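# Fill four moving trays with upright matching-colour blanks

## Task

Press the green button one time to set the line going. It carries the four trays that start beneath the clear hood past the arms in steps, advancing on its own schedule whether or not the arms have finished. Black pointers moving toward the red ends of their scales show how long is left before each step. Every cell of every tray must end up holding one blank of that cell's colour, standing upright, and each tray must finish on its own carrier. The scene ends when the line makes its final move.

## Robot and tools

Robots: four identical Kinova Gen3 arms, arm1 to arm4. Each has seven joints, a right hand with index, middle and ring fingers plus a thumb, and a wrist camera (armN_cam_wrist). Four fixed room cameras also watch: cam_station_1 to cam_station_4. The arms act independently, and a slow or stopped arm does not hold up the others.

Frame: a single scene frame with its origin on the floor and +z pointing up. Base feet (m): arm1 (-1.000, -0.480, 0.795); arm2 (-0.300, 0.521, 0.781); arm3 (0.619, -0.539, 0.757); arm4 (1.221, 0.502, 0.850). Each foot faces along its own +x. arm1 and arm3 are turned about +90 degrees, so they face roughly +y. arm2 and arm4 are turned about -90 degrees, so they face roughly -y. The hand reaches about 1.05 m from the joint1 axis.

Joints (radians, absolute targets):
- joint1_rad swings the whole arm about its foot, clockwise from above when positive; -6.283 to 6.283.
- joint2_rad is the shoulder. 0 is upright and positive leans forward; -2.249 to 2.249.
- joint3_rad twists the upper arm; -6.283 to 6.283.
- joint4_rad is the elbow; -2.579 to 2.579.
- joint5_rad twists the forearm; -6.283 to 6.283.
- joint6_rad is the wrist bend; -2.099 to 2.099.
- joint7_rad rolls the hand, counter-clockwise seen from behind when positive; -6.283 to 6.283.
A joint counts as done within 0.01 rad of its target.

Hand: there are sixteen hinge keys, each an absolute goal on a -1 to +1 scale between its stops (done within 0.02). For each finger (index, middle, ring) the keys are _mcp, _abd, _pip and _dip. A finger is straight at mcp 0.75, abd 0.00, pip 0.58 and dip 0.70. Moving these values toward -1 curls the finger toward the palm, and _abd toward -1 swings the finger away from the thumb. The thumb keys are hand_thumb_cmc, _axl, _mcp and _ipl. The thumb is straight at 0.71, 0.68, 0.23 and 0.17. cmc toward -1 brings the thumb round in front of the palm, and mcp/ipl bend it.

Two more hand keys are settings and cause no motion. hand_current_limit runs from -1 to 1 and maps linearly to 0 to 550 mA. hand_speed runs from -0.96 to 1 and gives a speed of (n+1)/2 of 8.5 rad/s. They start at +0.4 and -0.6.

With joints 1, 3 and 5 at 0, joint7 at 1.57 and the fingers pointing down, the palm faces left and the thumb is on the far side from the foot. Hand-point axes: +z runs along the fingers and +y points out of the palm. The fingertips lie about 0.12 to 0.16 m beyond the hand point. A mast on the palm side near the wrist can strike objects.

Tools:
- move: takes one optional object per robot (arm1 to arm4). Each object holds "joints", a dict of key: target, plus an optional "min_time_s" from 0.1 to 8, the shortest duration for that arm's motion. Any robot or key you omit keeps its previous target. All named motions start together. No single action can run longer than 15 s. "cameras" is a list of camera names, or ["all"] or []. A move with no action returns the full state and all images, including the scene number. Out-of-range values are refused, and a refusal cancels the later calls in that reply. Unknown keys make the call invalid.
- wait: "seconds" from 0 to 10, plus an optional "cameras". Nothing new is commanded while it runs.
- zoom_image: "camera" plus "region" [x0, y0, x1, y1] in image pixels, origin at top-left, at most 504 by 504. It only works on cameras in the latest images. All images are 672x504.
- finished_scene: "scene" is the current scene number. This ends the scene and cannot be undone.

Results:
- The "move" line gives each moved arm as done or its worst status word.
- joint_status words include done, off_target (still pushing), time_out (holds where it stopped) and not_followed. not_followed comes with the message "joint command not followed", which means the anti-collision check blocked the arm.
- "as last shown" robots were not commanded in that call.
- hand_state gives one word per motor: moving, goal, blocked (pressing on something) or overload.
- <motor>_current_ma is each motor's current. A positive value pushes toward -1.
- hand_goal_* lines show the goal currently written to each motor.
- Joint velocities are in rad/s. Joint torques are in N m. Flange force is the external force on the hand.
- MOTOR HOT and OVER-TEMPERATURE FAULT warn about heat. limit_stop_at_motor_heat marks keys that a heat stop left unreached; send those targets again.
- Images may lag the state slightly.

Cautions:
- The arms do not stop when they make contact; they keep pushing.
- Any joint torque over its limit (104.5 N m for joints 1 to 4, 51.3 N m for joints 5 to 7), or straying more than 5 degrees from the planned path, is a torque fault. The faulted arm and its hand freeze for 10 s, and hand commands sent during that time are discarded.
- A hard press between two robots fails the scene. This includes a hand closing on another arm's fingers.
- A hand motor drawing 495 mA or more for 5 s shuts down for 10 s.
- Stretched poses and heavy loads heat the motors. At 75 °C the arm sags.
- Never let objects drop, fall far, get flung or leave the work area. Nothing may reach the floor.
- Avoid slamming into fixed parts.
- Loose objects may occasionally be nudged by outside pushes.
- The scene keeps running while you plan, and the line will not wait for you.

Each tool is called as name([rows], argument=value, ...), one row to a line, values as JSON.

## Session

move()

Scene clock: 0.00 s.
Joint torques (N m): no reading
Flange force (N): no reading
Joint velocities: within noise
arm1.joint_positions: joint1_rad=-0.221 joint2_rad=-0.475 joint3_rad=-0.125 joint4_rad=+1.453 joint5_rad=-0.029 joint6_rad=+2.010 joint7_rad=+1.726 hand_index_mcp=+0.753 hand_index_abd=+0.000 hand_index_pip=+0.577 hand_index_dip=+0.696 hand_middle_mcp=+0.753 hand_middle_abd=+0.000 hand_middle_pip=+0.577 hand_middle_dip=+0.696 hand_ring_mcp=+0.753 hand_ring_abd=+0.000 hand_ring_pip=+0.577 hand_ring_dip=+0.696 hand_thumb_cmc=+0.714 hand_thumb_axl=+0.677 hand_thumb_mcp=+0.226 hand_thumb_ipl=+0.168 hand_current_limit=+0.400 hand_speed=-0.600
arm1.joint_status: not commanded
arm1.hand_state: goal,goal,goal,goal,goal,goal,goal,goal,goal,goal,goal,goal,goal,goal,goal,goal
arm1.index_mcp_current_ma: 0
arm1.index_abd_current_ma: 0
arm1.index_pip_current_ma: 0
arm1.index_dip_current_ma: 0
arm1.middle_mcp_current_ma: 0
arm1.middle_abd_current_ma: 0
arm1.middle_pip_current_ma: 0
arm1.middle_dip_current_ma: 0
arm1.ring_mcp_current_ma: 0
arm1.ring_abd_current_ma: 0
arm1.ring_pip_current_ma: 0
arm1.ring_dip_current_ma: 0
arm1.thumb_cmc_current_ma: 0
arm1.thumb_axl_current_ma: 0
arm1.thumb_mcp_current_ma: 0
arm1.thumb_ipl_current_ma: 0
arm1.hand_goal_index_mcp: 0.754
arm1.hand_goal_index_abd: 0.000
arm1.hand_goal_index_pip: 0.576
arm1.hand_goal_index_dip: 0.696
arm1.hand_goal_middle_mcp: 0.754
arm1.hand_goal_middle_abd: 0.000
arm1.hand_goal_middle_pip: 0.576
arm1.hand_goal_middle_dip: 0.696
arm1.hand_goal_ring_mcp: 0.754
arm1.hand_goal_ring_abd: 0.000
arm1.hand_goal_ring_pip: 0.576
arm1.hand_goal_ring_dip: 0.696
arm1.hand_goal_thumb_cmc: 0.714
arm1.hand_goal_thumb_axl: 0.678
arm1.hand_goal_thumb_mcp: 0.226
arm1.hand_goal_thumb_ipl: 0.168
arm1.hand: x=-1.1102 y=-0.3800 z=+1.3291 quat_wxyz=(+0.063, -0.830, +0.553, +0.043) (m; scene frame)
arm2.joint_positions: joint1_rad=+0.449 joint2_rad=-0.372 joint3_rad=-0.046 joint4_rad=+1.483 joint5_rad=-0.052 joint6_rad=+2.068 joint7_rad=+1.788 hand_index_mcp=+0.753 hand_index_abd=+0.000 hand_index_pip=+0.577 hand_index_dip=+0.696 hand_middle_mcp=+0.753 hand_middle_abd=+0.000 hand_middle_pip=+0.577 hand_middle_dip=+0.696 hand_ring_mcp=+0.753 hand_ring_abd=+0.000 hand_ring_pip=+0.577 hand_ring_dip=+0.696 hand_thumb_cmc=+0.714 hand_thumb_axl=+0.677 hand_thumb_mcp=+0.226 hand_thumb_ipl=+0.168 hand_current_limit=+0.400 hand_speed=-0.600
arm2.joint_status: not commanded
arm2.hand_state: goal,goal,goal,goal,goal,goal,goal,goal,goal,goal,goal,goal,goal,goal,goal,goal
arm2.index_mcp_current_ma: 0
arm2.index_abd_current_ma: 0
arm2.index_pip_current_ma: 0
arm2.index_dip_current_ma: 0
arm2.middle_mcp_current_ma: 0
arm2.middle_abd_current_ma: 0
arm2.middle_pip_current_ma: 0
arm2.middle_dip_current_ma: 0
arm2.ring_mcp_current_ma: 0
arm2.ring_abd_current_ma: 0
arm2.ring_pip_current_ma: 0
arm2.ring_dip_current_ma: 0
arm2.thumb_cmc_current_ma: 0
arm2.thumb_axl_current_ma: 0
arm2.thumb_mcp_current_ma: 0
arm2.thumb_ipl_current_ma: 0
arm2.hand_goal_index_mcp: 0.754
arm2.hand_goal_index_abd: 0.000
arm2.hand_goal_index_pip: 0.576
arm2.hand_goal_index_dip: 0.696
arm2.hand_goal_middle_mcp: 0.754
arm2.hand_goal_middle_abd: 0.000
arm2.hand_goal_middle_pip: 0.576
arm2.hand_goal_middle_dip: 0.696
arm2.hand_goal_ring_mcp: 0.754
arm2.hand_goal_ring_abd: 0.000
arm2.hand_goal_ring_pip: 0.576
arm2.hand_goal_ring_dip: 0.696
arm2.hand_goal_thumb_cmc: 0.714
arm2.hand_goal_thumb_axl: 0.678
arm2.hand_goal_thumb_mcp: 0.226
arm2.hand_goal_thumb_ipl: 0.168
arm2.hand: x=-0.2808 y=+0.3769 z=+1.2980 quat_wxyz=(+0.004, +0.781, +0.624, +0.024) (m; scene frame)
arm3.joint_positions: joint1_rad=-0.285 joint2_rad=-0.391 joint3_rad=-0.112 joint4_rad=+1.515 joint5_rad=-0.031 joint6_rad=+2.018 joint7_rad=+1.683 hand_index_mcp=+0.753 hand_index_abd=+0.000 hand_index_pip=+0.577 hand_index_dip=+0.696 hand_middle_mcp=+0.753 hand_middle_abd=+0.000 hand_middle_pip=+0.577 hand_middle_dip=+0.696 hand_ring_mcp=+0.753 hand_ring_abd=+0.000 hand_ring_pip=+0.577 hand_ring_dip=+0.696 hand_thumb_cmc=+0.714 hand_thumb_axl=+0.677 hand_thumb_mcp=+0.226 hand_thumb_ipl=+0.168 hand_current_limit=+0.400 hand_speed=-0.600
arm3.joint_status: not commanded
arm3.hand_state: goal,goal,goal,goal,goal,goal,goal,goal,goal,goal,goal,goal,goal,goal,goal,goal
arm3.index_mcp_current_ma: 0
arm3.index_abd_current_ma: 0
arm3.index_pip_current_ma: 0
arm3.index_dip_current_ma: 0
arm3.middle_mcp_current_ma: 0
arm3.middle_abd_current_ma: 0
arm3.middle_pip_current_ma: 0
arm3.middle_dip_current_ma: 0
arm3.ring_mcp_current_ma: 0
arm3.ring_abd_current_ma: 0
arm3.ring_pip_current_ma: 0
arm3.ring_dip_current_ma: 0
arm3.thumb_cmc_current_ma: 0
arm3.thumb_axl_current_ma: 0
arm3.thumb_mcp_current_ma: 0
arm3.thumb_ipl_current_ma: 0
arm3.hand_goal_index_mcp: 0.754
arm3.hand_goal_index_abd: 0.000
arm3.hand_goal_index_pip: 0.576
arm3.hand_goal_index_dip: 0.696
arm3.hand_goal_middle_mcp: 0.754
arm3.hand_goal_middle_abd: 0.000
arm3.hand_goal_middle_pip: 0.576
arm3.hand_goal_middle_dip: 0.696
arm3.hand_goal_ring_mcp: 0.754
arm3.hand_goal_ring_abd: 0.000
arm3.hand_goal_ring_pip: 0.576
arm3.hand_goal_ring_dip: 0.696
arm3.hand_goal_thumb_cmc: 0.714
arm3.hand_goal_thumb_axl: 0.678
arm3.hand_goal_thumb_mcp: 0.226
arm3.hand_goal_thumb_ipl: 0.168
arm3.hand: x=+0.4902 y=-0.4611 z=+1.2655 quat_wxyz=(+0.001, -0.893, +0.449, +0.000) (m; scene frame)
arm4.joint_positions: joint1_rad=+0.436 joint2_rad=-0.493 joint3_rad=-0.053 joint4_rad=+1.450 joint5_rad=+0.010 joint6_rad=+1.991 joint7_rad=+1.704 hand_index_mcp=+0.753 hand_index_abd=+0.000 hand_index_pip=+0.577 hand_index_dip=+0.696 hand_middle_mcp=+0.753 hand_middle_abd=+0.000 hand_middle_pip=+0.577 hand_middle_dip=+0.696 hand_ring_mcp=+0.753 hand_ring_abd=+0.000 hand_ring_pip=+0.577 hand_ring_dip=+0.696 hand_thumb_cmc=+0.714 hand_thumb_axl=+0.677 hand_thumb_mcp=+0.226 hand_thumb_ipl=+0.168 hand_current_limit=+0.400 hand_speed=-0.600
arm4.joint_status: not commanded
arm4.hand_state: goal,goal,goal,goal,goal,goal,goal,goal,goal,goal,goal,goal,goal,goal,goal,goal
arm4.index_mcp_current_ma: 0
arm4.index_abd_current_ma: 0
arm4.index_pip_current_ma: 0
arm4.index_dip_current_ma: 0
arm4.middle_mcp_current_ma: 0
arm4.middle_abd_current_ma: 0
arm4.middle_pip_current_ma: 0
arm4.middle_dip_current_ma: 0
arm4.ring_mcp_current_ma: 0
arm4.ring_abd_current_ma: 0
arm4.ring_pip_current_ma: 0
arm4.ring_dip_current_ma: 0
arm4.thumb_cmc_current_ma: 0
arm4.thumb_axl_current_ma: 0
arm4.thumb_mcp_current_ma: 0
arm4.thumb_ipl_current_ma: 0
arm4.hand_goal_index_mcp: 0.754
arm4.hand_goal_index_abd: 0.000
arm4.hand_goal_index_pip: 0.576
arm4.hand_goal_index_dip: 0.696
arm4.hand_goal_middle_mcp: 0.754
arm4.hand_goal_middle_abd: 0.000
arm4.hand_goal_middle_pip: 0.576
arm4.hand_goal_middle_dip: 0.696
arm4.hand_goal_ring_mcp: 0.754
arm4.hand_goal_ring_abd: 0.000
arm4.hand_goal_ring_pip: 0.576
arm4.hand_goal_ring_dip: 0.696
arm4.hand_goal_thumb_cmc: 0.714
arm4.hand_goal_thumb_axl: 0.678
arm4.hand_goal_thumb_mcp: 0.226
arm4.hand_goal_thumb_ipl: 0.168
arm4.hand: x=+1.2576 y=+0.3640 z=+1.3898 quat_wxyz=(+0.037, +0.746, +0.658, -0.094) (m; scene frame)
pictures: arm1_cam_wrist, arm2_cam_wrist, arm3_cam_wrist, arm4_cam_wrist, cam_station_1, cam_station_2, cam_station_3, cam_station_4
camera_calibration:
arm1_cam_wrist: T_world_to_cam=[[-0.902778, 0.423171, 0.0769375, -0.91525], [0.316467, 0.532396, 0.785114, -0.532066], [0.291276, 0.733131, -0.614554, 1.54863], [0, 0, 0, 1]] pos_world=[-1.10896, -0.464772, 1.43987]
arm2_cam_wrist: T_world_to_cam=[[0.417807, -0.907907, -0.0338032, 0.545706], [-0.6583, -0.328164, 0.677458, -0.987702], [-0.626161, -0.260794, -0.734785, 1.00421], [0, 0, 0, 1]] pos_world=[-0.249405, 0.433214, 1.42545]
arm3_cam_wrist: T_world_to_cam=[[-0.965009, 0.262188, 0.00378235, 0.625747], [0.171056, 0.618527, 0.766919, -0.822428], [0.198737, 0.740731, -0.641733, 1.18049], [0, 0, 0, 1]] pos_world=[0.509926, -0.529794, 1.38593]
arm4_cam_wrist: T_world_to_cam=[[0.539456, -0.837199, 0.0899169, -0.461903], [-0.486779, -0.222949, 0.844594, -0.532525], [-0.687046, -0.499391, -0.527803, 1.90033], [0, 0, 0, 1]] pos_world=[1.29557, 0.443575, 1.4943]

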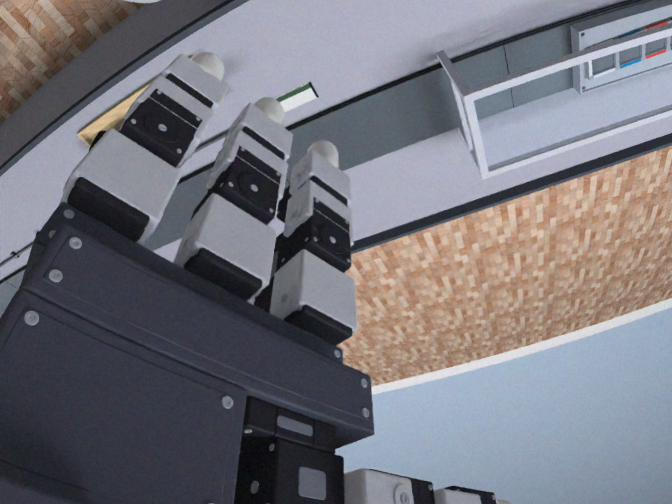

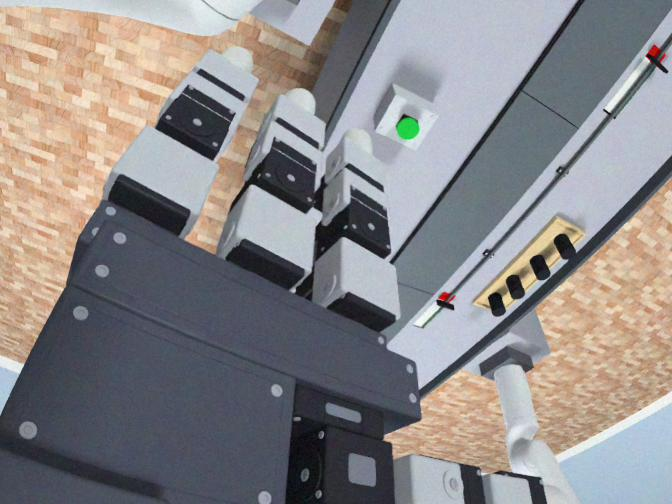

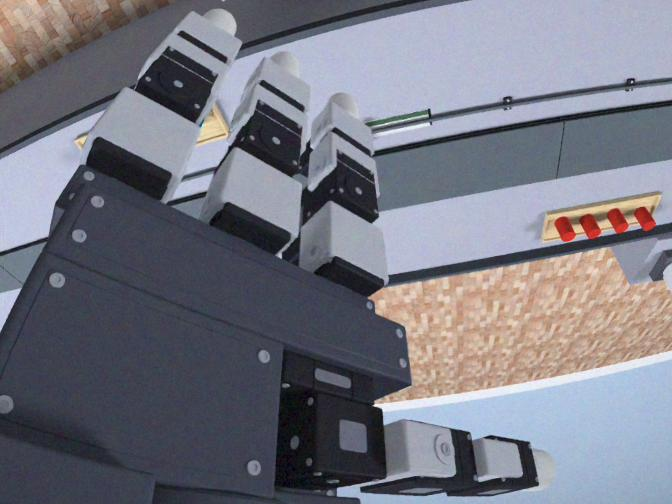

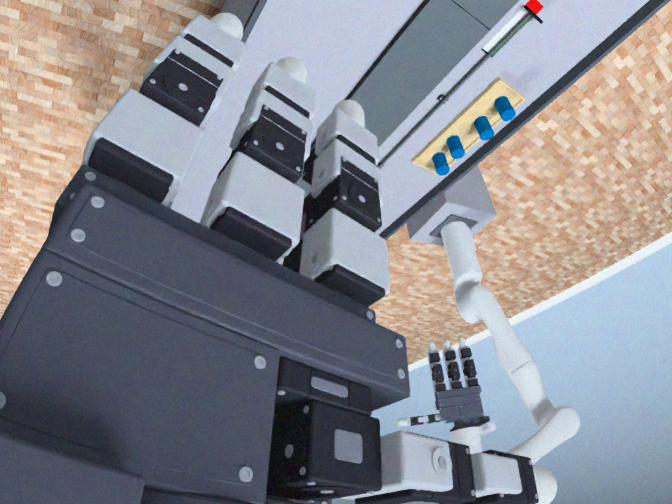

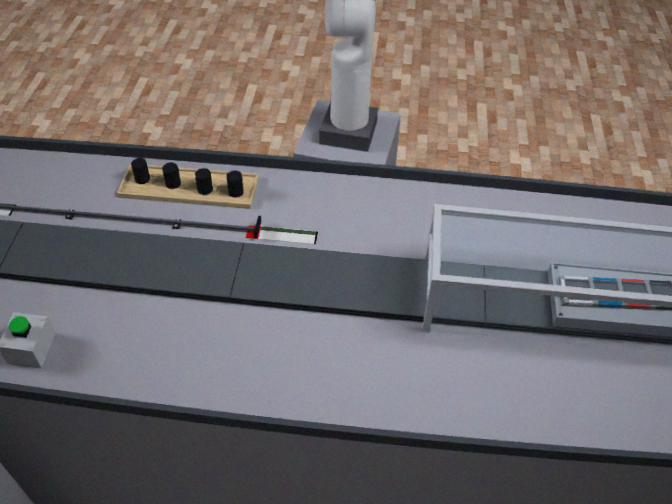

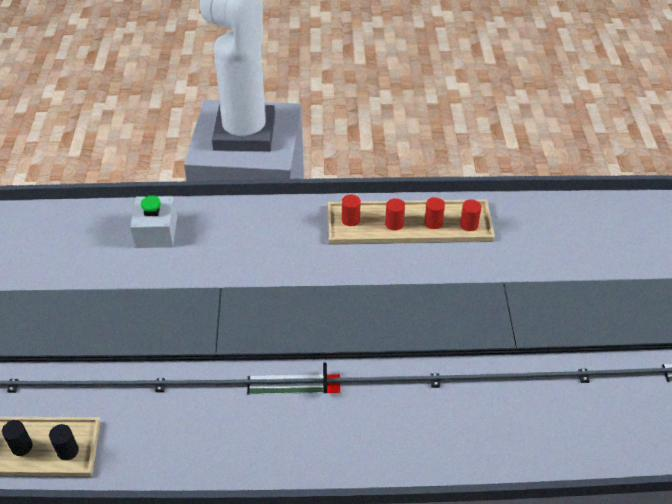

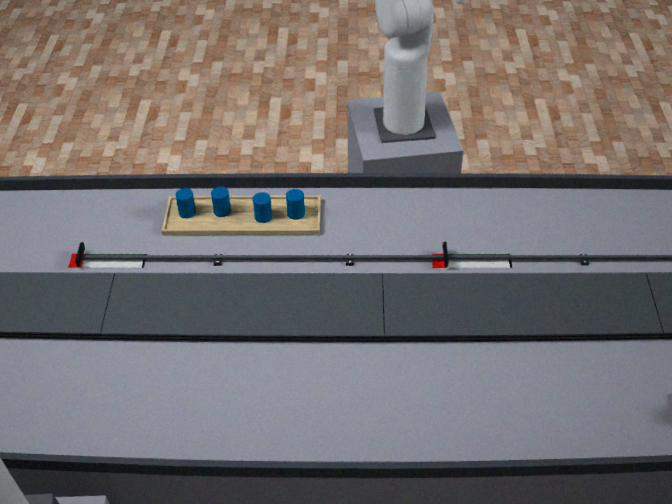

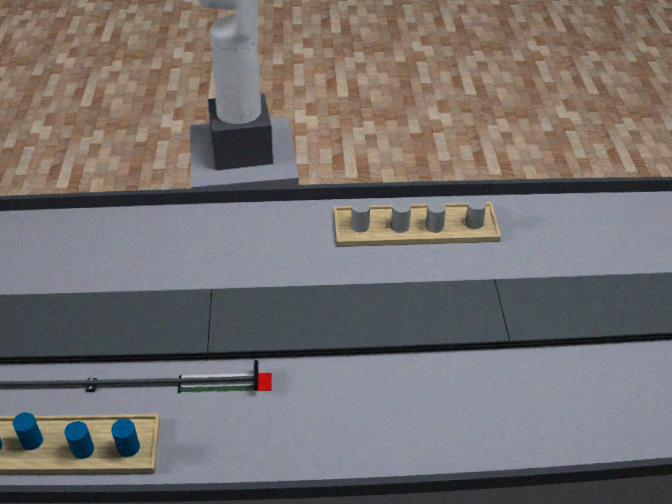

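zoom_image(camera="cam_station_1", region=[100, 140, 280, 220])

zoom_image(camera="cam_station_2", region=[320, 180, 500, 260])

zoom_image(camera="cam_station_3", region=[150, 170, 330, 250])

zoom_image(camera="cam_station_4", region=[325, 180, 505, 260])

zoom_image(camera="cam_station_1", region=[532, 240, 672, 340])

Scaled by 2.800.

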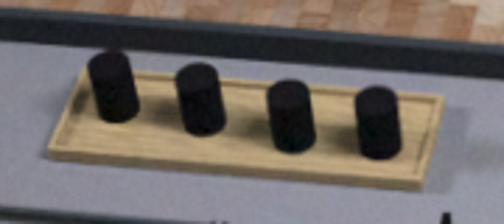

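Scaled by 2.800.

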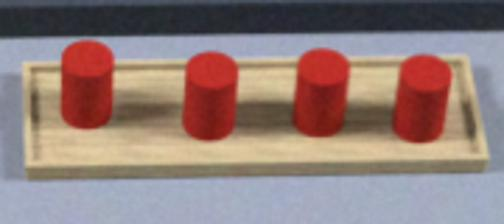

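Scaled by 2.800.

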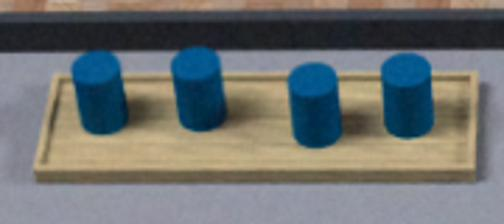

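Scaled by 2.800.

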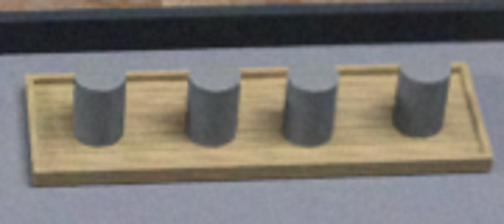

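Scaled by 3.600.

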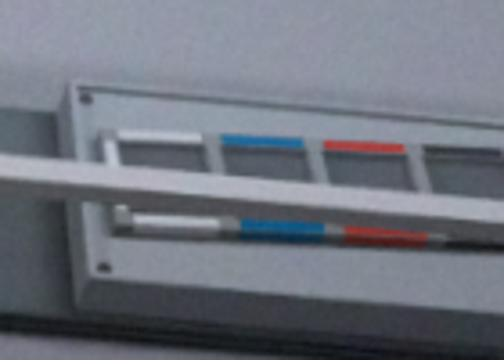

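move(arm1={"joints":{"joint1_rad":0.64607,"joint2_rad":0.1576,"joint3_rad":0,"joint4_rad":1.99728,"joint5_rad":0,"joint6_rad":0.98671,"joint7_rad":2.32726,"hand_ring_mcp":-0.068,"hand_ring_pip":-0.3,"hand_ring_dip":-0.174,"hand_index_abd":0.15,"hand_middle_abd":-0.15}}, arm2={"joints":{"joint1_rad":0.3646,"joint2_rad":0.1869,"joint3_rad":0,"joint4_rad":2.0140,"joint5_rad":0,"joint6_rad":0.9407,"joint7_rad":1.9920,"hand_ring_mcp":-0.068,"hand_ring_pip":-0.3,"hand_ring_dip":-0.174,"hand_index_mcp":-0.068,"hand_index_pip":-0.3,"hand_index_dip":-0.174}}, arm3={"joints":{"hand_ring_mcp":-0.068,"hand_ring_pip":-0.3,"hand_ring_dip":-0.174,"hand_index_abd":0.15,"hand_middle_abd":-0.15}}, arm4={"joints":{"hand_ring_mcp":-0.068,"hand_ring_pip":-0.3,"hand_ring_dip":-0.174,"hand_index_abd":0.15,"hand_middle_abd":-0.15}}, cameras=["cam_station_2", "cam_station_1", "arm1_cam_wrist"])

zoom_image(camera="cam_station_2", region=[90, 150, 240, 260])

Scene clock: 26.27 s.
Joint torques (N m): arm1=[-1.52 -10.58 0.87 -5.9 0 -0.07 0.43] | arm2=[-0.18 -11.31 1.17 -6.59 0.05 0.13 0.27] | arm3=[0.72 0.25 0.86 -7.11 -0.41 0.6 0.19] | arm4=[-2.78 0.56 0.26 -9.09 0.18 -1.01 0.02]
Flange force (N): arm1=[-2.1 -3.7 -1.2] | arm2=[-2.5 0.4 1.2] | arm3=[-1.0 2.3 0.3] | arm4=[-1.1 3.6 3.4]
move: arm1 done; arm2 done; arm3 done; arm4 done
Joint velocities: within noise
arm1.joint_positions: joint1_rad=+0.646 joint2_rad=+0.158 joint3_rad=+0.000 joint4_rad=+1.997 joint5_rad=+0.000 joint6_rad=+0.987 joint7_rad=+2.327 hand_index_mcp=+0.753 hand_index_abd=+0.146 hand_index_pip=+0.577 hand_index_dip=+0.696 hand_middle_mcp=+0.753 hand_middle_abd=-0.147 hand_middle_pip=+0.577 hand_middle_dip=+0.696 hand_ring_mcp=-0.052 hand_ring_abd=+0.000 hand_ring_pip=-0.292 hand_ring_dip=-0.171 hand_thumb_cmc=+0.714 hand_thumb_axl=+0.677 hand_thumb_mcp=+0.224 hand_thumb_ipl=+0.168 hand_current_limit=+0.400 hand_speed=-0.600
arm1.joint_status: all done
arm1.hand_state: goal,goal,goal,goal,goal,goal,goal,goal,goal,goal,goal,goal,goal,goal,goal,goal
arm1.index_mcp_current_ma: 0
arm1.index_abd_current_ma: -1
arm1.index_pip_current_ma: 0
arm1.index_dip_current_ma: 0
arm1.middle_mcp_current_ma: 0
arm1.middle_abd_current_ma: 1
arm1.middle_pip_current_ma: 0
arm1.middle_dip_current_ma: 0
arm1.ring_mcp_current_ma: 13
arm1.ring_abd_current_ma: 0
arm1.ring_pip_current_ma: 3
arm1.ring_dip_current_ma: 1
arm1.thumb_cmc_current_ma: 0
arm1.thumb_axl_current_ma: 0
arm1.thumb_mcp_current_ma: -1
arm1.thumb_ipl_current_ma: 0
arm1.hand_goal_index_mcp: 0.754
arm1.hand_goal_index_abd: 0.150
arm1.hand_goal_index_pip: 0.576
arm1.hand_goal_index_dip: 0.696
arm1.hand_goal_middle_mcp: 0.754
arm1.hand_goal_middle_abd: -0.150
arm1.hand_goal_middle_pip: 0.576
arm1.hand_goal_middle_dip: 0.696
arm1.hand_goal_ring_mcp: -0.068
arm1.hand_goal_ring_abd: 0.000
arm1.hand_goal_ring_pip: -0.300
arm1.hand_goal_ring_dip: -0.174
arm1.hand_goal_thumb_cmc: 0.714
arm1.hand_goal_thumb_axl: 0.678
arm1.hand_goal_thumb_mcp: 0.226
arm1.hand_goal_thumb_ipl: 0.168
arm1.hand: x=-0.8421 y=-0.2358 z=+1.0200 quat_wxyz=(+0.000, -0.707, +0.707, +0.000) (m; scene frame)
arm2.joint_positions: joint1_rad=+0.365 joint2_rad=+0.187 joint3_rad=+0.000 joint4_rad=+2.014 joint5_rad=+0.000 joint6_rad=+0.941 joint7_rad=+1.992 hand_index_mcp=-0.049 hand_index_abd=+0.000 hand_index_pip=-0.293 hand_index_dip=-0.171 hand_middle_mcp=+0.753 hand_middle_abd=+0.000 hand_middle_pip=+0.577 hand_middle_dip=+0.696 hand_ring_mcp=-0.052 hand_ring_abd=+0.000 hand_ring_pip=-0.294 hand_ring_dip=-0.171 hand_thumb_cmc=+0.714 hand_thumb_axl=+0.677 hand_thumb_mcp=+0.223 hand_thumb_ipl=+0.168 hand_current_limit=+0.400 hand_speed=-0.600
arm2.joint_status: all done
arm2.hand_state: goal,goal,goal,goal,goal,goal,goal,goal,goal,goal,goal,goal,goal,goal,goal,goal
arm2.index_mcp_current_ma: 7
arm2.index_abd_current_ma: 0
arm2.index_pip_current_ma: 1
arm2.index_dip_current_ma: 0
arm2.middle_mcp_current_ma: 0
arm2.middle_abd_current_ma: 0
arm2.middle_pip_current_ma: 0
arm2.middle_dip_current_ma: 0
arm2.ring_mcp_current_ma: 5
arm2.ring_abd_current_ma: 0
arm2.ring_pip_current_ma: 1
arm2.ring_dip_current_ma: 0
arm2.thumb_cmc_current_ma: 0
arm2.thumb_axl_current_ma: 0
arm2.thumb_mcp_current_ma: 0
arm2.thumb_ipl_current_ma: 0
arm2.hand_goal_index_mcp: -0.068
arm2.hand_goal_index_abd: 0.000
arm2.hand_goal_index_pip: -0.300
arm2.hand_goal_index_dip: -0.174
arm2.hand_goal_middle_mcp: 0.754
arm2.hand_goal_middle_abd: 0.000
arm2.hand_goal_middle_pip: 0.576
arm2.hand_goal_middle_dip: 0.696
arm2.hand_goal_ring_mcp: -0.068
arm2.hand_goal_ring_abd: 0.000
arm2.hand_goal_ring_pip: -0.300
arm2.hand_goal_ring_dip: -0.174
arm2.hand_goal_thumb_cmc: 0.714
arm2.hand_goal_thumb_axl: 0.678
arm2.hand_goal_thumb_mcp: 0.226
arm2.hand_goal_thumb_ipl: 0.168
arm2.hand: x=-0.3732 y=+0.2044 z=+0.9914 quat_wxyz=(-0.001, +0.707, +0.707, +0.001) (m; scene frame)
arm3.joint_positions: joint1_rad=-0.285 joint2_rad=-0.391 joint3_rad=-0.112 joint4_rad=+1.515 joint5_rad=-0.031 joint6_rad=+2.018 joint7_rad=+1.683 hand_index_mcp=+0.753 hand_index_abd=+0.146 hand_index_pip=+0.577 hand_index_dip=+0.696 hand_middle_mcp=+0.753 hand_middle_abd=-0.146 hand_middle_pip=+0.577 hand_middle_dip=+0.696 hand_ring_mcp=-0.051 hand_ring_abd=+0.000 hand_ring_pip=-0.294 hand_ring_dip=-0.171 hand_thumb_cmc=+0.714 hand_thumb_axl=+0.677 hand_thumb_mcp=+0.224 hand_thumb_ipl=+0.168 hand_current_limit=+0.400 hand_speed=-0.600
arm3.joint_status: all done
arm3.hand_state: goal,goal,goal,goal,goal,goal,goal,goal,goal,goal,goal,goal,goal,goal,goal,goal
arm3.index_mcp_current_ma: -4
arm3.index_abd_current_ma: -17
arm3.index_pip_current_ma: 3
arm3.index_dip_current_ma: 0
arm3.middle_mcp_current_ma: -4
arm3.middle_abd_current_ma: 18
arm3.middle_pip_current_ma: 3
arm3.middle_dip_current_ma: 0
arm3.ring_mcp_current_ma: 89
arm3.ring_abd_current_ma: 0
arm3.ring_pip_current_ma: 30
arm3.ring_dip_current_ma: 13
arm3.thumb_cmc_current_ma: 1
arm3.thumb_axl_current_ma: -4
arm3.thumb_mcp_current_ma: -14
arm3.thumb_ipl_current_ma: -2
arm3.hand_goal_index_mcp: 0.754
arm3.hand_goal_index_abd: 0.150
arm3.hand_goal_index_pip: 0.576
arm3.hand_goal_index_dip: 0.696
arm3.hand_goal_middle_mcp: 0.754
arm3.hand_goal_middle_abd: -0.150
arm3.hand_goal_middle_pip: 0.576
arm3.hand_goal_middle_dip: 0.696
arm3.hand_goal_ring_mcp: -0.068
arm3.hand_goal_ring_abd: 0.000
arm3.hand_goal_ring_pip: -0.300
arm3.hand_goal_ring_dip: -0.174
arm3.hand_goal_thumb_cmc: 0.714
arm3.hand_goal_thumb_axl: 0.678
arm3.hand_goal_thumb_mcp: 0.226
arm3.hand_goal_thumb_ipl: 0.168
arm3.hand: x=+0.4902 y=-0.4611 z=+1.2655 quat_wxyz=(+0.001, -0.893, +0.449, +0.000) (m; scene frame)
arm4.joint_positions: joint1_rad=+0.436 joint2_rad=-0.493 joint3_rad=-0.053 joint4_rad=+1.450 joint5_rad=+0.010 joint6_rad=+1.991 joint7_rad=+1.704 hand_index_mcp=+0.753 hand_index_abd=+0.143 hand_index_pip=+0.577 hand_index_dip=+0.696 hand_middle_mcp=+0.753 hand_middle_abd=-0.147 hand_middle_pip=+0.577 hand_middle_dip=+0.696 hand_ring_mcp=-0.052 hand_ring_abd=+0.000 hand_ring_pip=-0.293 hand_ring_dip=-0.171 hand_thumb_cmc=+0.714 hand_thumb_axl=+0.677 hand_thumb_mcp=+0.224 hand_thumb_ipl=+0.168 hand_current_limit=+0.400 hand_speed=-0.600
arm4.joint_status: all done
arm4.hand_state: goal,goal,goal,goal,goal,goal,goal,goal,goal,goal,goal,goal,goal,goal,goal,goal
arm4.index_mcp_current_ma: -4
arm4.index_abd_current_ma: -29
arm4.index_pip_current_ma: 3
arm4.index_dip_current_ma: 0
arm4.middle_mcp_current_ma: -4
arm4.middle_abd_current_ma: 12
arm4.middle_pip_current_ma: 3
arm4.middle_dip_current_ma: 0
arm4.ring_mcp_current_ma: 80
arm4.ring_abd_current_ma: 0
arm4.ring_pip_current_ma: 34
arm4.ring_dip_current_ma: 12
arm4.thumb_cmc_current_ma: 1
arm4.thumb_axl_current_ma: -4
arm4.thumb_mcp_current_ma: -13
arm4.thumb_ipl_current_ma: -2
arm4.hand_goal_index_mcp: 0.754
arm4.hand_goal_index_abd: 0.150
arm4.hand_goal_index_pip: 0.576
arm4.hand_goal_index_dip: 0.696
arm4.hand_goal_middle_mcp: 0.754
arm4.hand_goal_middle_abd: -0.150
arm4.hand_goal_middle_pip: 0.576
arm4.hand_goal_middle_dip: 0.696
arm4.hand_goal_ring_mcp: -0.068
arm4.hand_goal_ring_abd: 0.000
arm4.hand_goal_ring_pip: -0.300
arm4.hand_goal_ring_dip: -0.174
arm4.hand_goal_thumb_cmc: 0.714
arm4.hand_goal_thumb_axl: 0.678
arm4.hand_goal_thumb_mcp: 0.226
arm4.hand_goal_thumb_ipl: 0.168
arm4.hand: x=+1.2576 y=+0.3640 z=+1.3898 quat_wxyz=(+0.037, +0.746, +0.658, -0.094) (m; scene frame)
pictures: arm1_cam_wrist, cam_station_1, cam_station_2
camera_calibration:
arm1_cam_wrist: T_world_to_cam=[[-0.667669, 0.744409, 0.00859159, -0.367023], [0.53854, 0.474991, 0.695959, -0.18668], [0.513997, 0.469297, -0.71803, 1.4056], [0, 0, 0, 1]] pos_world=[-0.866992, -0.297759, 1.14234]

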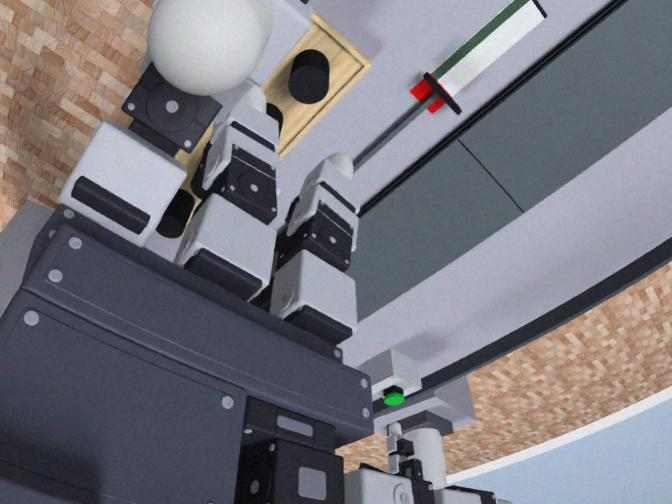

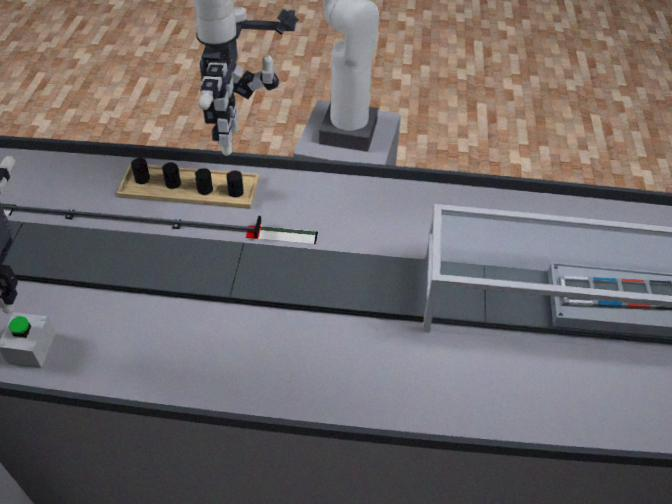

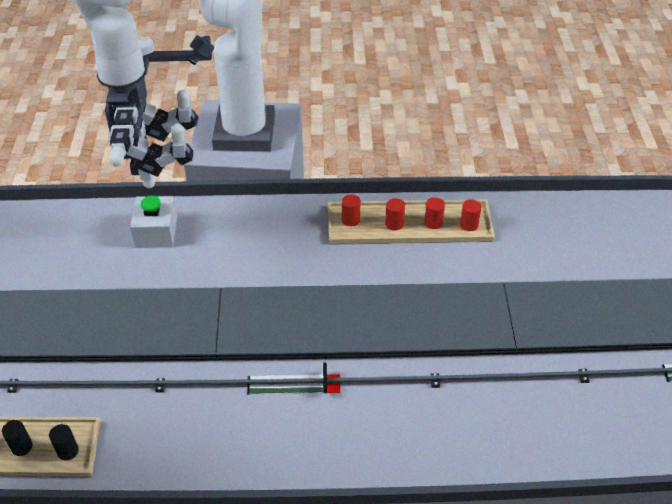

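Scaled by 3.360.

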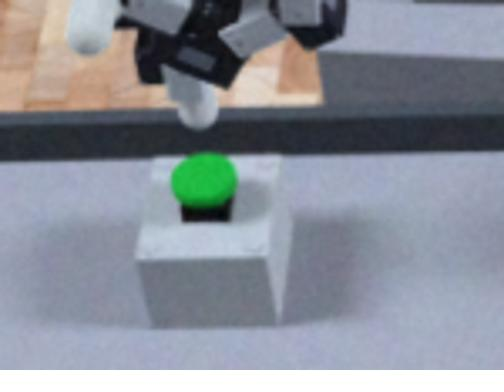

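move(arm1={"joints":{"joint2_rad":0.22228,"joint4_rad":2.07245,"joint6_rad":0.84686}}, arm2={"joints":{"joint1_rad":0.3646,"joint2_rad":0.2678,"joint4_rad":2.0942,"joint6_rad":0.7796,"joint7_rad":1.9920},"min_time_s":1.3}, cameras=["arm1_cam_wrist", "cam_station_2", "cam_station_1"])

zoom_image(camera="arm1_cam_wrist", region=[180, 0, 480, 220])

zoom_image(camera="cam_station_1", region=[100, 100, 320, 260])

Scene clock: 29.33 s.
Joint torques (N m): arm1=[-1.5 -11.09 1.01 -5.22 -0.01 -0.13 0.38] | arm2=[-0.34 -2.37 1 1.07 0.11 0.14 0.3] | arm3=[0.84 0.24 0.82 -7.12 -0.38 0.6 0.2] | arm4=[-2.77 0.56 0.22 -9.13 0.19 -1.01 -0.05]
Flange force (N): arm1=[-1.7 -4.2 -0.9] | arm2=[-3.0 -0.8 -27.9] | arm3=[-1.0 2.2 0.3] | arm4=[-1.0 3.3 3.6]
move: arm1 done; arm2 done
Joint velocities: within noise
arm1.joint_positions: joint1_rad=+0.646 joint2_rad=+0.222 joint3_rad=+0.000 joint4_rad=+2.072 joint5_rad=+0.000 joint6_rad=+0.847 joint7_rad=+2.327 hand_index_mcp=+0.753 hand_index_abd=+0.146 hand_index_pip=+0.577 hand_index_dip=+0.696 hand_middle_mcp=+0.753 hand_middle_abd=-0.147 hand_middle_pip=+0.577 hand_middle_dip=+0.696 hand_ring_mcp=-0.052 hand_ring_abd=+0.000 hand_ring_pip=-0.293 hand_ring_dip=-0.171 hand_thumb_cmc=+0.714 hand_thumb_axl=+0.677 hand_thumb_mcp=+0.224 hand_thumb_ipl=+0.168 hand_current_limit=+0.400 hand_speed=-0.600
arm1.joint_status: all done
arm1.hand_state: goal,goal,goal,goal,goal,goal,goal,goal,goal,goal,goal,goal,goal,goal,goal,goal
arm1.index_mcp_current_ma: 0
arm1.index_abd_current_ma: -1
arm1.index_pip_current_ma: 0
arm1.index_dip_current_ma: 0
arm1.middle_mcp_current_ma: 0
arm1.middle_abd_current_ma: 1
arm1.middle_pip_current_ma: 0
arm1.middle_dip_current_ma: 0
arm1.ring_mcp_current_ma: 13
arm1.ring_abd_current_ma: 0
arm1.ring_pip_current_ma: 3
arm1.ring_dip_current_ma: 1
arm1.thumb_cmc_current_ma: 0
arm1.thumb_axl_current_ma: 0
arm1.thumb_mcp_current_ma: -1
arm1.thumb_ipl_current_ma: 0
arm1.hand_goal_index_mcp: 0.754
arm1.hand_goal_index_abd: 0.150
arm1.hand_goal_index_pip: 0.576
arm1.hand_goal_index_dip: 0.696
arm1.hand_goal_middle_mcp: 0.754
arm1.hand_goal_middle_abd: -0.150
arm1.hand_goal_middle_pip: 0.576
arm1.hand_goal_middle_dip: 0.696
arm1.hand_goal_ring_mcp: -0.068
arm1.hand_goal_ring_abd: 0.000
arm1.hand_goal_ring_pip: -0.300
arm1.hand_goal_ring_dip: -0.174
arm1.hand_goal_thumb_cmc: 0.714
arm1.hand_goal_thumb_axl: 0.678
arm1.hand_goal_thumb_mcp: 0.226
arm1.hand_goal_thumb_ipl: 0.168
arm1.hand: x=-0.8421 y=-0.2358 z=+0.9800 quat_wxyz=(+0.000, -0.707, +0.707, +0.000) (m; scene frame)
arm2.joint_positions: joint1_rad=+0.365 joint2_rad=+0.268 joint3_rad=+0.000 joint4_rad=+2.094 joint5_rad=+0.000 joint6_rad=+0.780 joint7_rad=+1.992 hand_index_mcp=-0.049 hand_index_abd=+0.000 hand_index_pip=-0.293 hand_index_dip=-0.171 hand_middle_mcp=+0.752 hand_middle_abd=-0.004 hand_middle_pip=+0.577 hand_middle_dip=+0.696 hand_ring_mcp=-0.052 hand_ring_abd=+0.000 hand_ring_pip=-0.294 hand_ring_dip=-0.171 hand_thumb_cmc=+0.714 hand_thumb_axl=+0.677 hand_thumb_mcp=+0.223 hand_thumb_ipl=+0.168 hand_current_limit=+0.400 hand_speed=-0.600
arm2.joint_status: all done
arm2.hand_state: goal,goal,goal,goal,goal,goal,goal,goal,goal,goal,goal,goal,goal,goal,goal,goal
arm2.index_mcp_current_ma: 7
arm2.index_abd_current_ma: 0
arm2.index_pip_current_ma: 1
arm2.index_dip_current_ma: 0
arm2.middle_mcp_current_ma: 0
arm2.middle_abd_current_ma: 0
arm2.middle_pip_current_ma: 0
arm2.middle_dip_current_ma: 0
arm2.ring_mcp_current_ma: 5
arm2.ring_abd_current_ma: 0
arm2.ring_pip_current_ma: 1
arm2.ring_dip_current_ma: 0
arm2.thumb_cmc_current_ma: 0
arm2.thumb_axl_current_ma: 0
arm2.thumb_mcp_current_ma: 0
arm2.thumb_ipl_current_ma: 0
arm2.hand_goal_index_mcp: -0.068
arm2.hand_goal_index_abd: 0.000
arm2.hand_goal_index_pip: -0.300
arm2.hand_goal_index_dip: -0.174
arm2.hand_goal_middle_mcp: 0.754
arm2.hand_goal_middle_abd: 0.000
arm2.hand_goal_middle_pip: 0.576
arm2.hand_goal_middle_dip: 0.696
arm2.hand_goal_ring_mcp: -0.068
arm2.hand_goal_ring_abd: 0.000
arm2.hand_goal_ring_pip: -0.300
arm2.hand_goal_ring_dip: -0.174
arm2.hand_goal_thumb_cmc: 0.714
arm2.hand_goal_thumb_axl: 0.678
arm2.hand_goal_thumb_mcp: 0.226
arm2.hand_goal_thumb_ipl: 0.168
arm2.hand: x=-0.3732 y=+0.2043 z=+0.9454 quat_wxyz=(-0.001, +0.707, +0.707, +0.001) (m; scene frame)
arm3, arm4: as last shown
pictures: arm1_cam_wrist, cam_station_1, cam_station_2
camera_calibration:
arm1_cam_wrist: T_world_to_cam=[[-0.667669, 0.744409, 0.00859159, -0.366605], [0.53854, 0.474991, 0.695959, -0.158794], [0.513997, 0.469297, -0.71803, 1.37693], [0, 0, 0, 1]] pos_world=[-0.866992, -0.297859, 1.10234]

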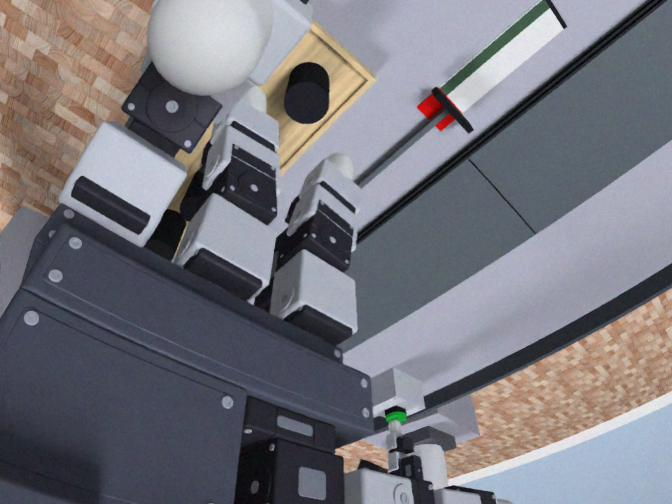

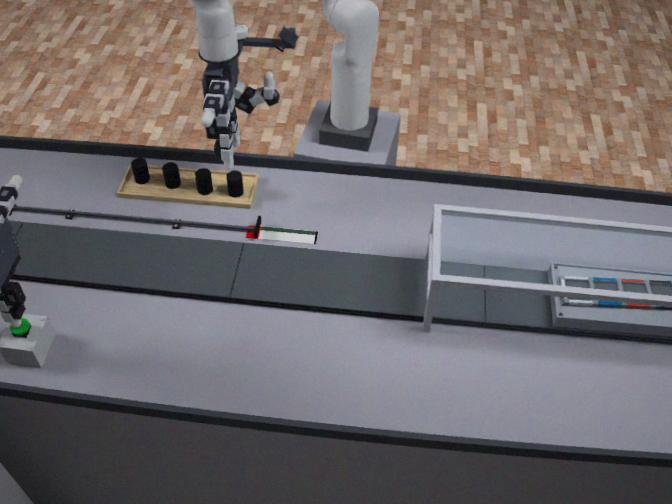

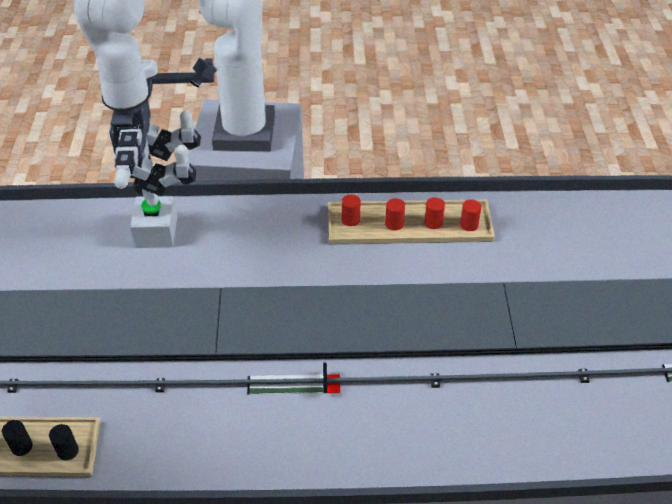

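Scaled by 1.680 from the camera's 672x504 image, which has a finer 960x720 frame.

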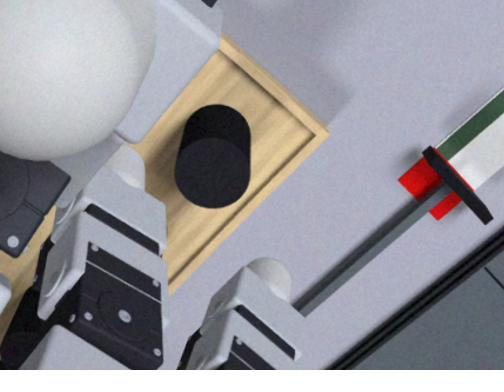

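Scaled by 2.291.

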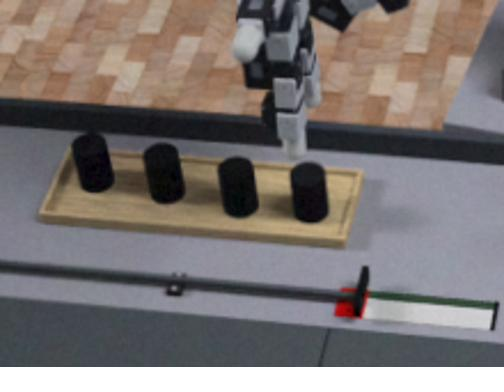

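move(arm1={"joints":{"joint2_rad":0.38135,"joint4_rad":2.18248,"joint6_rad":0.57776},"min_time_s":1.3}, arm2={"joints":{"joint1_rad":0.3646,"joint2_rad":0.1869,"joint4_rad":2.0140,"joint6_rad":0.9407,"joint7_rad":1.9920},"min_time_s":1.0}, cameras=["cam_station_2", "cam_station_1"])

move(arm1={"joints":{"hand_index_abd":-0.1,"hand_middle_abd":0.1}}, arm2={"joints":{"hand_index_mcp":0.754,"hand_index_pip":0.576,"hand_index_dip":0.696,"hand_index_abd":0.15,"hand_middle_abd":-0.15}}, cameras=["cam_station_1", "cam_station_2"])

Scene clock: 34.17 s.
Joint torques (N m): arm1=[-1.55 -12.49 1.1 -3.46 -0.02 -0.1 0.34] | arm2=[-0.21 -11.32 1.15 -6.68 0.01 0.19 0.27] | arm3=[0.72 0.28 0.85 -7.13 -0.37 0.58 0.24] | arm4=[-2.74 0.57 0.28 -9.01 0.23 -0.96 0.02]
Flange force (N): arm1=[-0.7 -6.0 0.6] | arm2=[-2.3 0.4 1.6] | arm3=[-1.0 2.5 0.3] | arm4=[-1.3 3.6 3.3]
move: arm1 done; arm2 done
Joint velocities: within noise
arm1.joint_positions: joint1_rad=+0.646 joint2_rad=+0.381 joint3_rad=+0.000 joint4_rad=+2.182 joint5_rad=+0.000 joint6_rad=+0.578 joint7_rad=+2.327 hand_index_mcp=+0.753 hand_index_abd=+0.146 hand_index_pip=+0.577 hand_index_dip=+0.696 hand_middle_mcp=+0.753 hand_middle_abd=-0.147 hand_middle_pip=+0.577 hand_middle_dip=+0.696 hand_ring_mcp=-0.052 hand_ring_abd=+0.000 hand_ring_pip=-0.293 hand_ring_dip=-0.171 hand_thumb_cmc=+0.714 hand_thumb_axl=+0.677 hand_thumb_mcp=+0.224 hand_thumb_ipl=+0.168 hand_current_limit=+0.400 hand_speed=-0.600
arm1.joint_status: all done
arm1.hand_state: goal,goal,goal,goal,goal,goal,goal,goal,goal,goal,goal,goal,goal,goal,goal,goal
arm1.index_mcp_current_ma: 0
arm1.index_abd_current_ma: -1
arm1.index_pip_current_ma: 0
arm1.index_dip_current_ma: 0
arm1.middle_mcp_current_ma: 0
arm1.middle_abd_current_ma: 1
arm1.middle_pip_current_ma: 0
arm1.middle_dip_current_ma: 0
arm1.ring_mcp_current_ma: 13
arm1.ring_abd_current_ma: 0
arm1.ring_pip_current_ma: 3
arm1.ring_dip_current_ma: 1
arm1.thumb_cmc_current_ma: 0
arm1.thumb_axl_current_ma: 0
arm1.thumb_mcp_current_ma: -1
arm1.thumb_ipl_current_ma: 0
arm1.hand_goal_index_mcp: 0.754
arm1.hand_goal_index_abd: 0.150
arm1.hand_goal_index_pip: 0.576
arm1.hand_goal_index_dip: 0.696
arm1.hand_goal_middle_mcp: 0.754
arm1.hand_goal_middle_abd: -0.150
arm1.hand_goal_middle_pip: 0.576
arm1.hand_goal_middle_dip: 0.696
arm1.hand_goal_ring_mcp: -0.068
arm1.hand_goal_ring_abd: 0.000
arm1.hand_goal_ring_pip: -0.300
arm1.hand_goal_ring_dip: -0.174
arm1.hand_goal_thumb_cmc: 0.714
arm1.hand_goal_thumb_axl: 0.678
arm1.hand_goal_thumb_mcp: 0.226
arm1.hand_goal_thumb_ipl: 0.168
arm1.hand: x=-0.8421 y=-0.2358 z=+0.9050 quat_wxyz=(+0.000, -0.707, +0.707, +0.000) (m; scene frame)
arm2.joint_positions: joint1_rad=+0.365 joint2_rad=+0.187 joint3_rad=+0.000 joint4_rad=+2.014 joint5_rad=+0.000 joint6_rad=+0.941 joint7_rad=+1.992 hand_index_mcp=-0.049 hand_index_abd=+0.000 hand_index_pip=-0.293 hand_index_dip=-0.171 hand_middle_mcp=+0.754 hand_middle_abd=+0.002 hand_middle_pip=+0.577 hand_middle_dip=+0.696 hand_ring_mcp=-0.052 hand_ring_abd=+0.000 hand_ring_pip=-0.294 hand_ring_dip=-0.171 hand_thumb_cmc=+0.714 hand_thumb_axl=+0.677 hand_thumb_mcp=+0.223 hand_thumb_ipl=+0.168 hand_current_limit=+0.400 hand_speed=-0.600
arm2.joint_status: all done
arm2.hand_state: goal,goal,goal,goal,goal,goal,goal,goal,goal,goal,goal,goal,goal,goal,goal,goal
arm2.index_mcp_current_ma: 7
arm2.index_abd_current_ma: 0
arm2.index_pip_current_ma: 1
arm2.index_dip_current_ma: 0
arm2.middle_mcp_current_ma: 0
arm2.middle_abd_current_ma: 0
arm2.middle_pip_current_ma: 0
arm2.middle_dip_current_ma: 0
arm2.ring_mcp_current_ma: 5
arm2.ring_abd_current_ma: 0
arm2.ring_pip_current_ma: 1
arm2.ring_dip_current_ma: 0
arm2.thumb_cmc_current_ma: 0
arm2.thumb_axl_current_ma: 0
arm2.thumb_mcp_current_ma: 0
arm2.thumb_ipl_current_ma: 0
arm2.hand_goal_index_mcp: -0.068
arm2.hand_goal_index_abd: 0.000
arm2.hand_goal_index_pip: -0.300
arm2.hand_goal_index_dip: -0.174
arm2.hand_goal_middle_mcp: 0.754
arm2.hand_goal_middle_abd: 0.000
arm2.hand_goal_middle_pip: 0.576
arm2.hand_goal_middle_dip: 0.696
arm2.hand_goal_ring_mcp: -0.068
arm2.hand_goal_ring_abd: 0.000
arm2.hand_goal_ring_pip: -0.300
arm2.hand_goal_ring_dip: -0.174
arm2.hand_goal_thumb_cmc: 0.714
arm2.hand_goal_thumb_axl: 0.678
arm2.hand_goal_thumb_mcp: 0.226
arm2.hand_goal_thumb_ipl: 0.168
arm2.hand: x=-0.3732 y=+0.2044 z=+0.9914 quat_wxyz=(-0.001, +0.707, +0.707, +0.001) (m; scene frame)
arm3, arm4: as last shown
pictures: cam_station_1, cam_station_2

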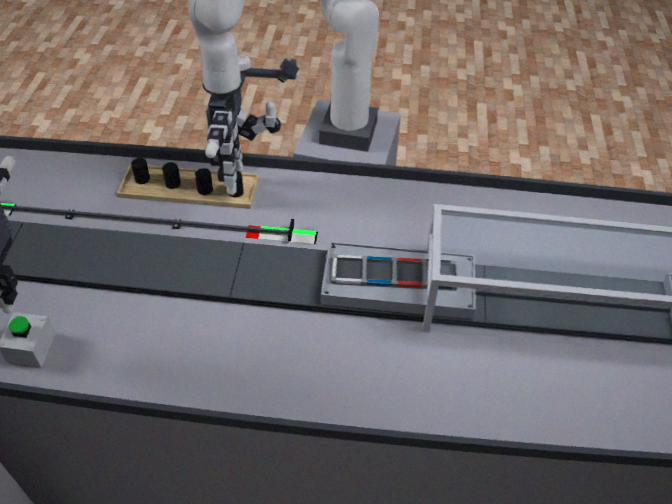

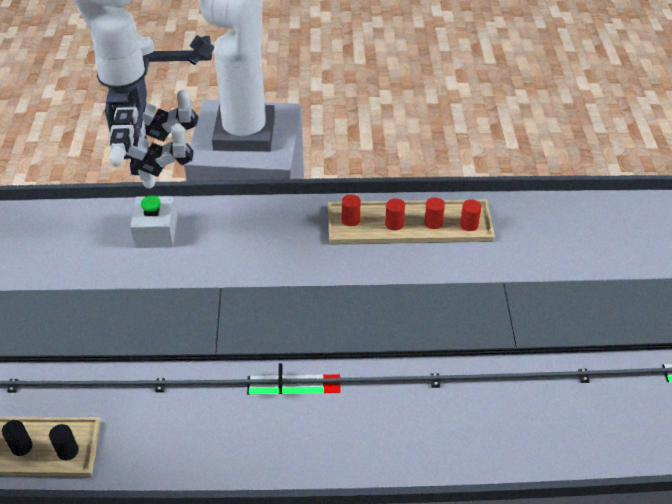

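Scene clock: 35.27 s.
Joint torques (N m): arm1=[-1.54 -12.71 1.03 -3.74 0 -0.15 0.34] | arm2=[-0.28 -11.24 1.13 -6.65 0.09 0.12 0.25] | arm3=[0.72 0.25 0.9 -7.02 -0.39 0.53 0.22] | arm4=[-2.76 0.58 0.16 -9.09 0.21 -0.96 0.03]
Flange force (N): arm1=[-0.4 -5.7 1.2] | arm2=[-2.1 0.2 1.2] | arm3=[-1.1 2.5 -0.2] | arm4=[-1.1 3.3 3.6]
move: arm1 off_target; arm2 done
Joint velocities: within noise
arm1.joint_positions: joint1_rad=+0.646 joint2_rad=+0.381 joint3_rad=+0.000 joint4_rad=+2.182 joint5_rad=+0.000 joint6_rad=+0.578 joint7_rad=+2.327 hand_index_mcp=+0.753 hand_index_abd=+0.064 hand_index_pip=+0.577 hand_index_dip=+0.696 hand_middle_mcp=+0.753 hand_middle_abd=-0.040 hand_middle_pip=+0.577 hand_middle_dip=+0.696 hand_ring_mcp=-0.052 hand_ring_abd=+0.000 hand_ring_pip=-0.293 hand_ring_dip=-0.171 hand_thumb_cmc=+0.714 hand_thumb_axl=+0.677 hand_thumb_mcp=+0.224 hand_thumb_ipl=+0.168 hand_current_limit=+0.400 hand_speed=-0.600
arm1.joint_status: hand_index_abd off_target (ended at +0.064, target -0.100); hand_middle_abd off_target (ended at -0.040, target +0.100)
arm1.hand_state: goal,blocked,goal,goal,goal,blocked,goal,goal,goal,goal,goal,goal,goal,goal,goal,goal
arm1.index_mcp_current_ma: 0
arm1.index_abd_current_ma: 385
arm1.index_pip_current_ma: 0
arm1.index_dip_current_ma: 0
arm1.middle_mcp_current_ma: 0
arm1.middle_abd_current_ma: -320
arm1.middle_pip_current_ma: 0
arm1.middle_dip_current_ma: 0
arm1.ring_mcp_current_ma: 13
arm1.ring_abd_current_ma: 0
arm1.ring_pip_current_ma: 3
arm1.ring_dip_current_ma: 1
arm1.thumb_cmc_current_ma: 0
arm1.thumb_axl_current_ma: 0
arm1.thumb_mcp_current_ma: -1
arm1.thumb_ipl_current_ma: 0
arm1.hand_goal_index_mcp: 0.754
arm1.hand_goal_index_abd: -0.100
arm1.hand_goal_index_pip: 0.576
arm1.hand_goal_index_dip: 0.696
arm1.hand_goal_middle_mcp: 0.754
arm1.hand_goal_middle_abd: 0.100
arm1.hand_goal_middle_pip: 0.576
arm1.hand_goal_middle_dip: 0.696
arm1.hand_goal_ring_mcp: -0.068
arm1.hand_goal_ring_abd: 0.000
arm1.hand_goal_ring_pip: -0.300
arm1.hand_goal_ring_dip: -0.174
arm1.hand_goal_thumb_cmc: 0.714
arm1.hand_goal_thumb_axl: 0.678
arm1.hand_goal_thumb_mcp: 0.226
arm1.hand_goal_thumb_ipl: 0.168
arm1.hand: x=-0.8421 y=-0.2358 z=+0.9050 quat_wxyz=(+0.000, -0.707, +0.707, +0.000) (m; scene frame)
arm2.joint_positions: joint1_rad=+0.365 joint2_rad=+0.187 joint3_rad=+0.000 joint4_rad=+2.014 joint5_rad=+0.000 joint6_rad=+0.941 joint7_rad=+1.992 hand_index_mcp=+0.750 hand_index_abd=+0.146 hand_index_pip=+0.573 hand_index_dip=+0.693 hand_middle_mcp=+0.754 hand_middle_abd=-0.146 hand_middle_pip=+0.577 hand_middle_dip=+0.696 hand_ring_mcp=-0.052 hand_ring_abd=+0.000 hand_ring_pip=-0.294 hand_ring_dip=-0.171 hand_thumb_cmc=+0.714 hand_thumb_axl=+0.677 hand_thumb_mcp=+0.223 hand_thumb_ipl=+0.168 hand_current_limit=+0.400 hand_speed=-0.600
arm2.joint_status: all done
arm2.hand_state: goal,goal,goal,goal,goal,goal,goal,goal,goal,goal,goal,goal,goal,goal,goal,goal
arm2.index_mcp_current_ma: 0
arm2.index_abd_current_ma: 0
arm2.index_pip_current_ma: 0
arm2.index_dip_current_ma: 0
arm2.middle_mcp_current_ma: 0
arm2.middle_abd_current_ma: 0
arm2.middle_pip_current_ma: 0
arm2.middle_dip_current_ma: 0
arm2.ring_mcp_current_ma: 5
arm2.ring_abd_current_ma: 0
arm2.ring_pip_current_ma: 1
arm2.ring_dip_current_ma: 0
arm2.thumb_cmc_current_ma: 0
arm2.thumb_axl_current_ma: 0
arm2.thumb_mcp_current_ma: 0
arm2.thumb_ipl_current_ma: 0
arm2.hand_goal_index_mcp: 0.754
arm2.hand_goal_index_abd: 0.150
arm2.hand_goal_index_pip: 0.576
arm2.hand_goal_index_dip: 0.696
arm2.hand_goal_middle_mcp: 0.754
arm2.hand_goal_middle_abd: -0.150
arm2.hand_goal_middle_pip: 0.576
arm2.hand_goal_middle_dip: 0.696
arm2.hand_goal_ring_mcp: -0.068
arm2.hand_goal_ring_abd: 0.000
arm2.hand_goal_ring_pip: -0.300
arm2.hand_goal_ring_dip: -0.174
arm2.hand_goal_thumb_cmc: 0.714
arm2.hand_goal_thumb_axl: 0.678
arm2.hand_goal_thumb_mcp: 0.226
arm2.hand_goal_thumb_ipl: 0.168
arm2.hand: x=-0.3732 y=+0.2044 z=+0.9914 quat_wxyz=(-0.001, +0.707, +0.707, +0.001) (m; scene frame)
arm3, arm4: as last shown
pictures: cam_station_1, cam_station_2

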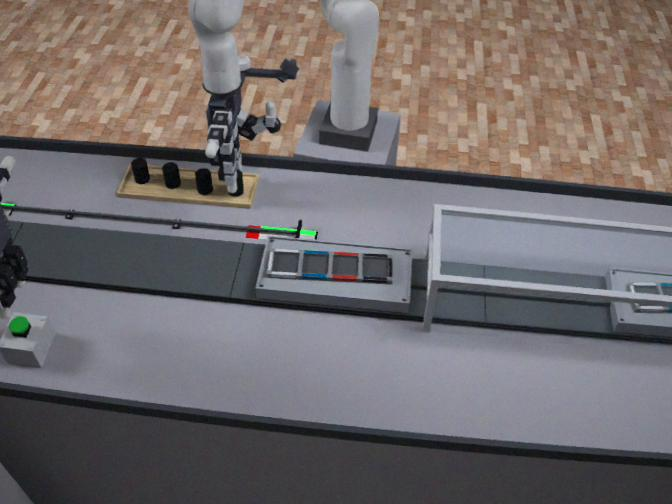

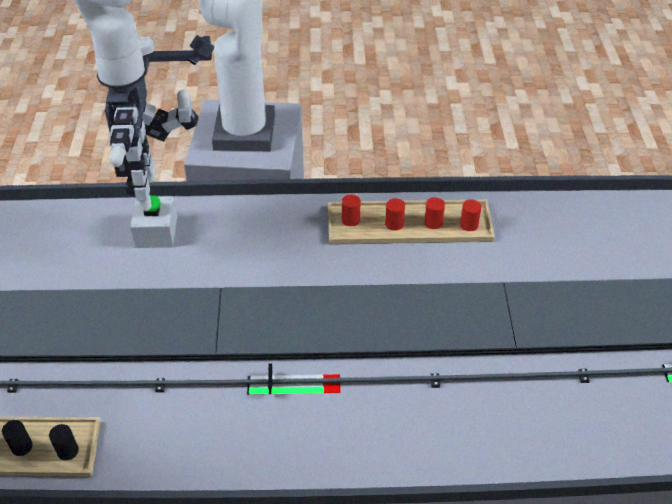

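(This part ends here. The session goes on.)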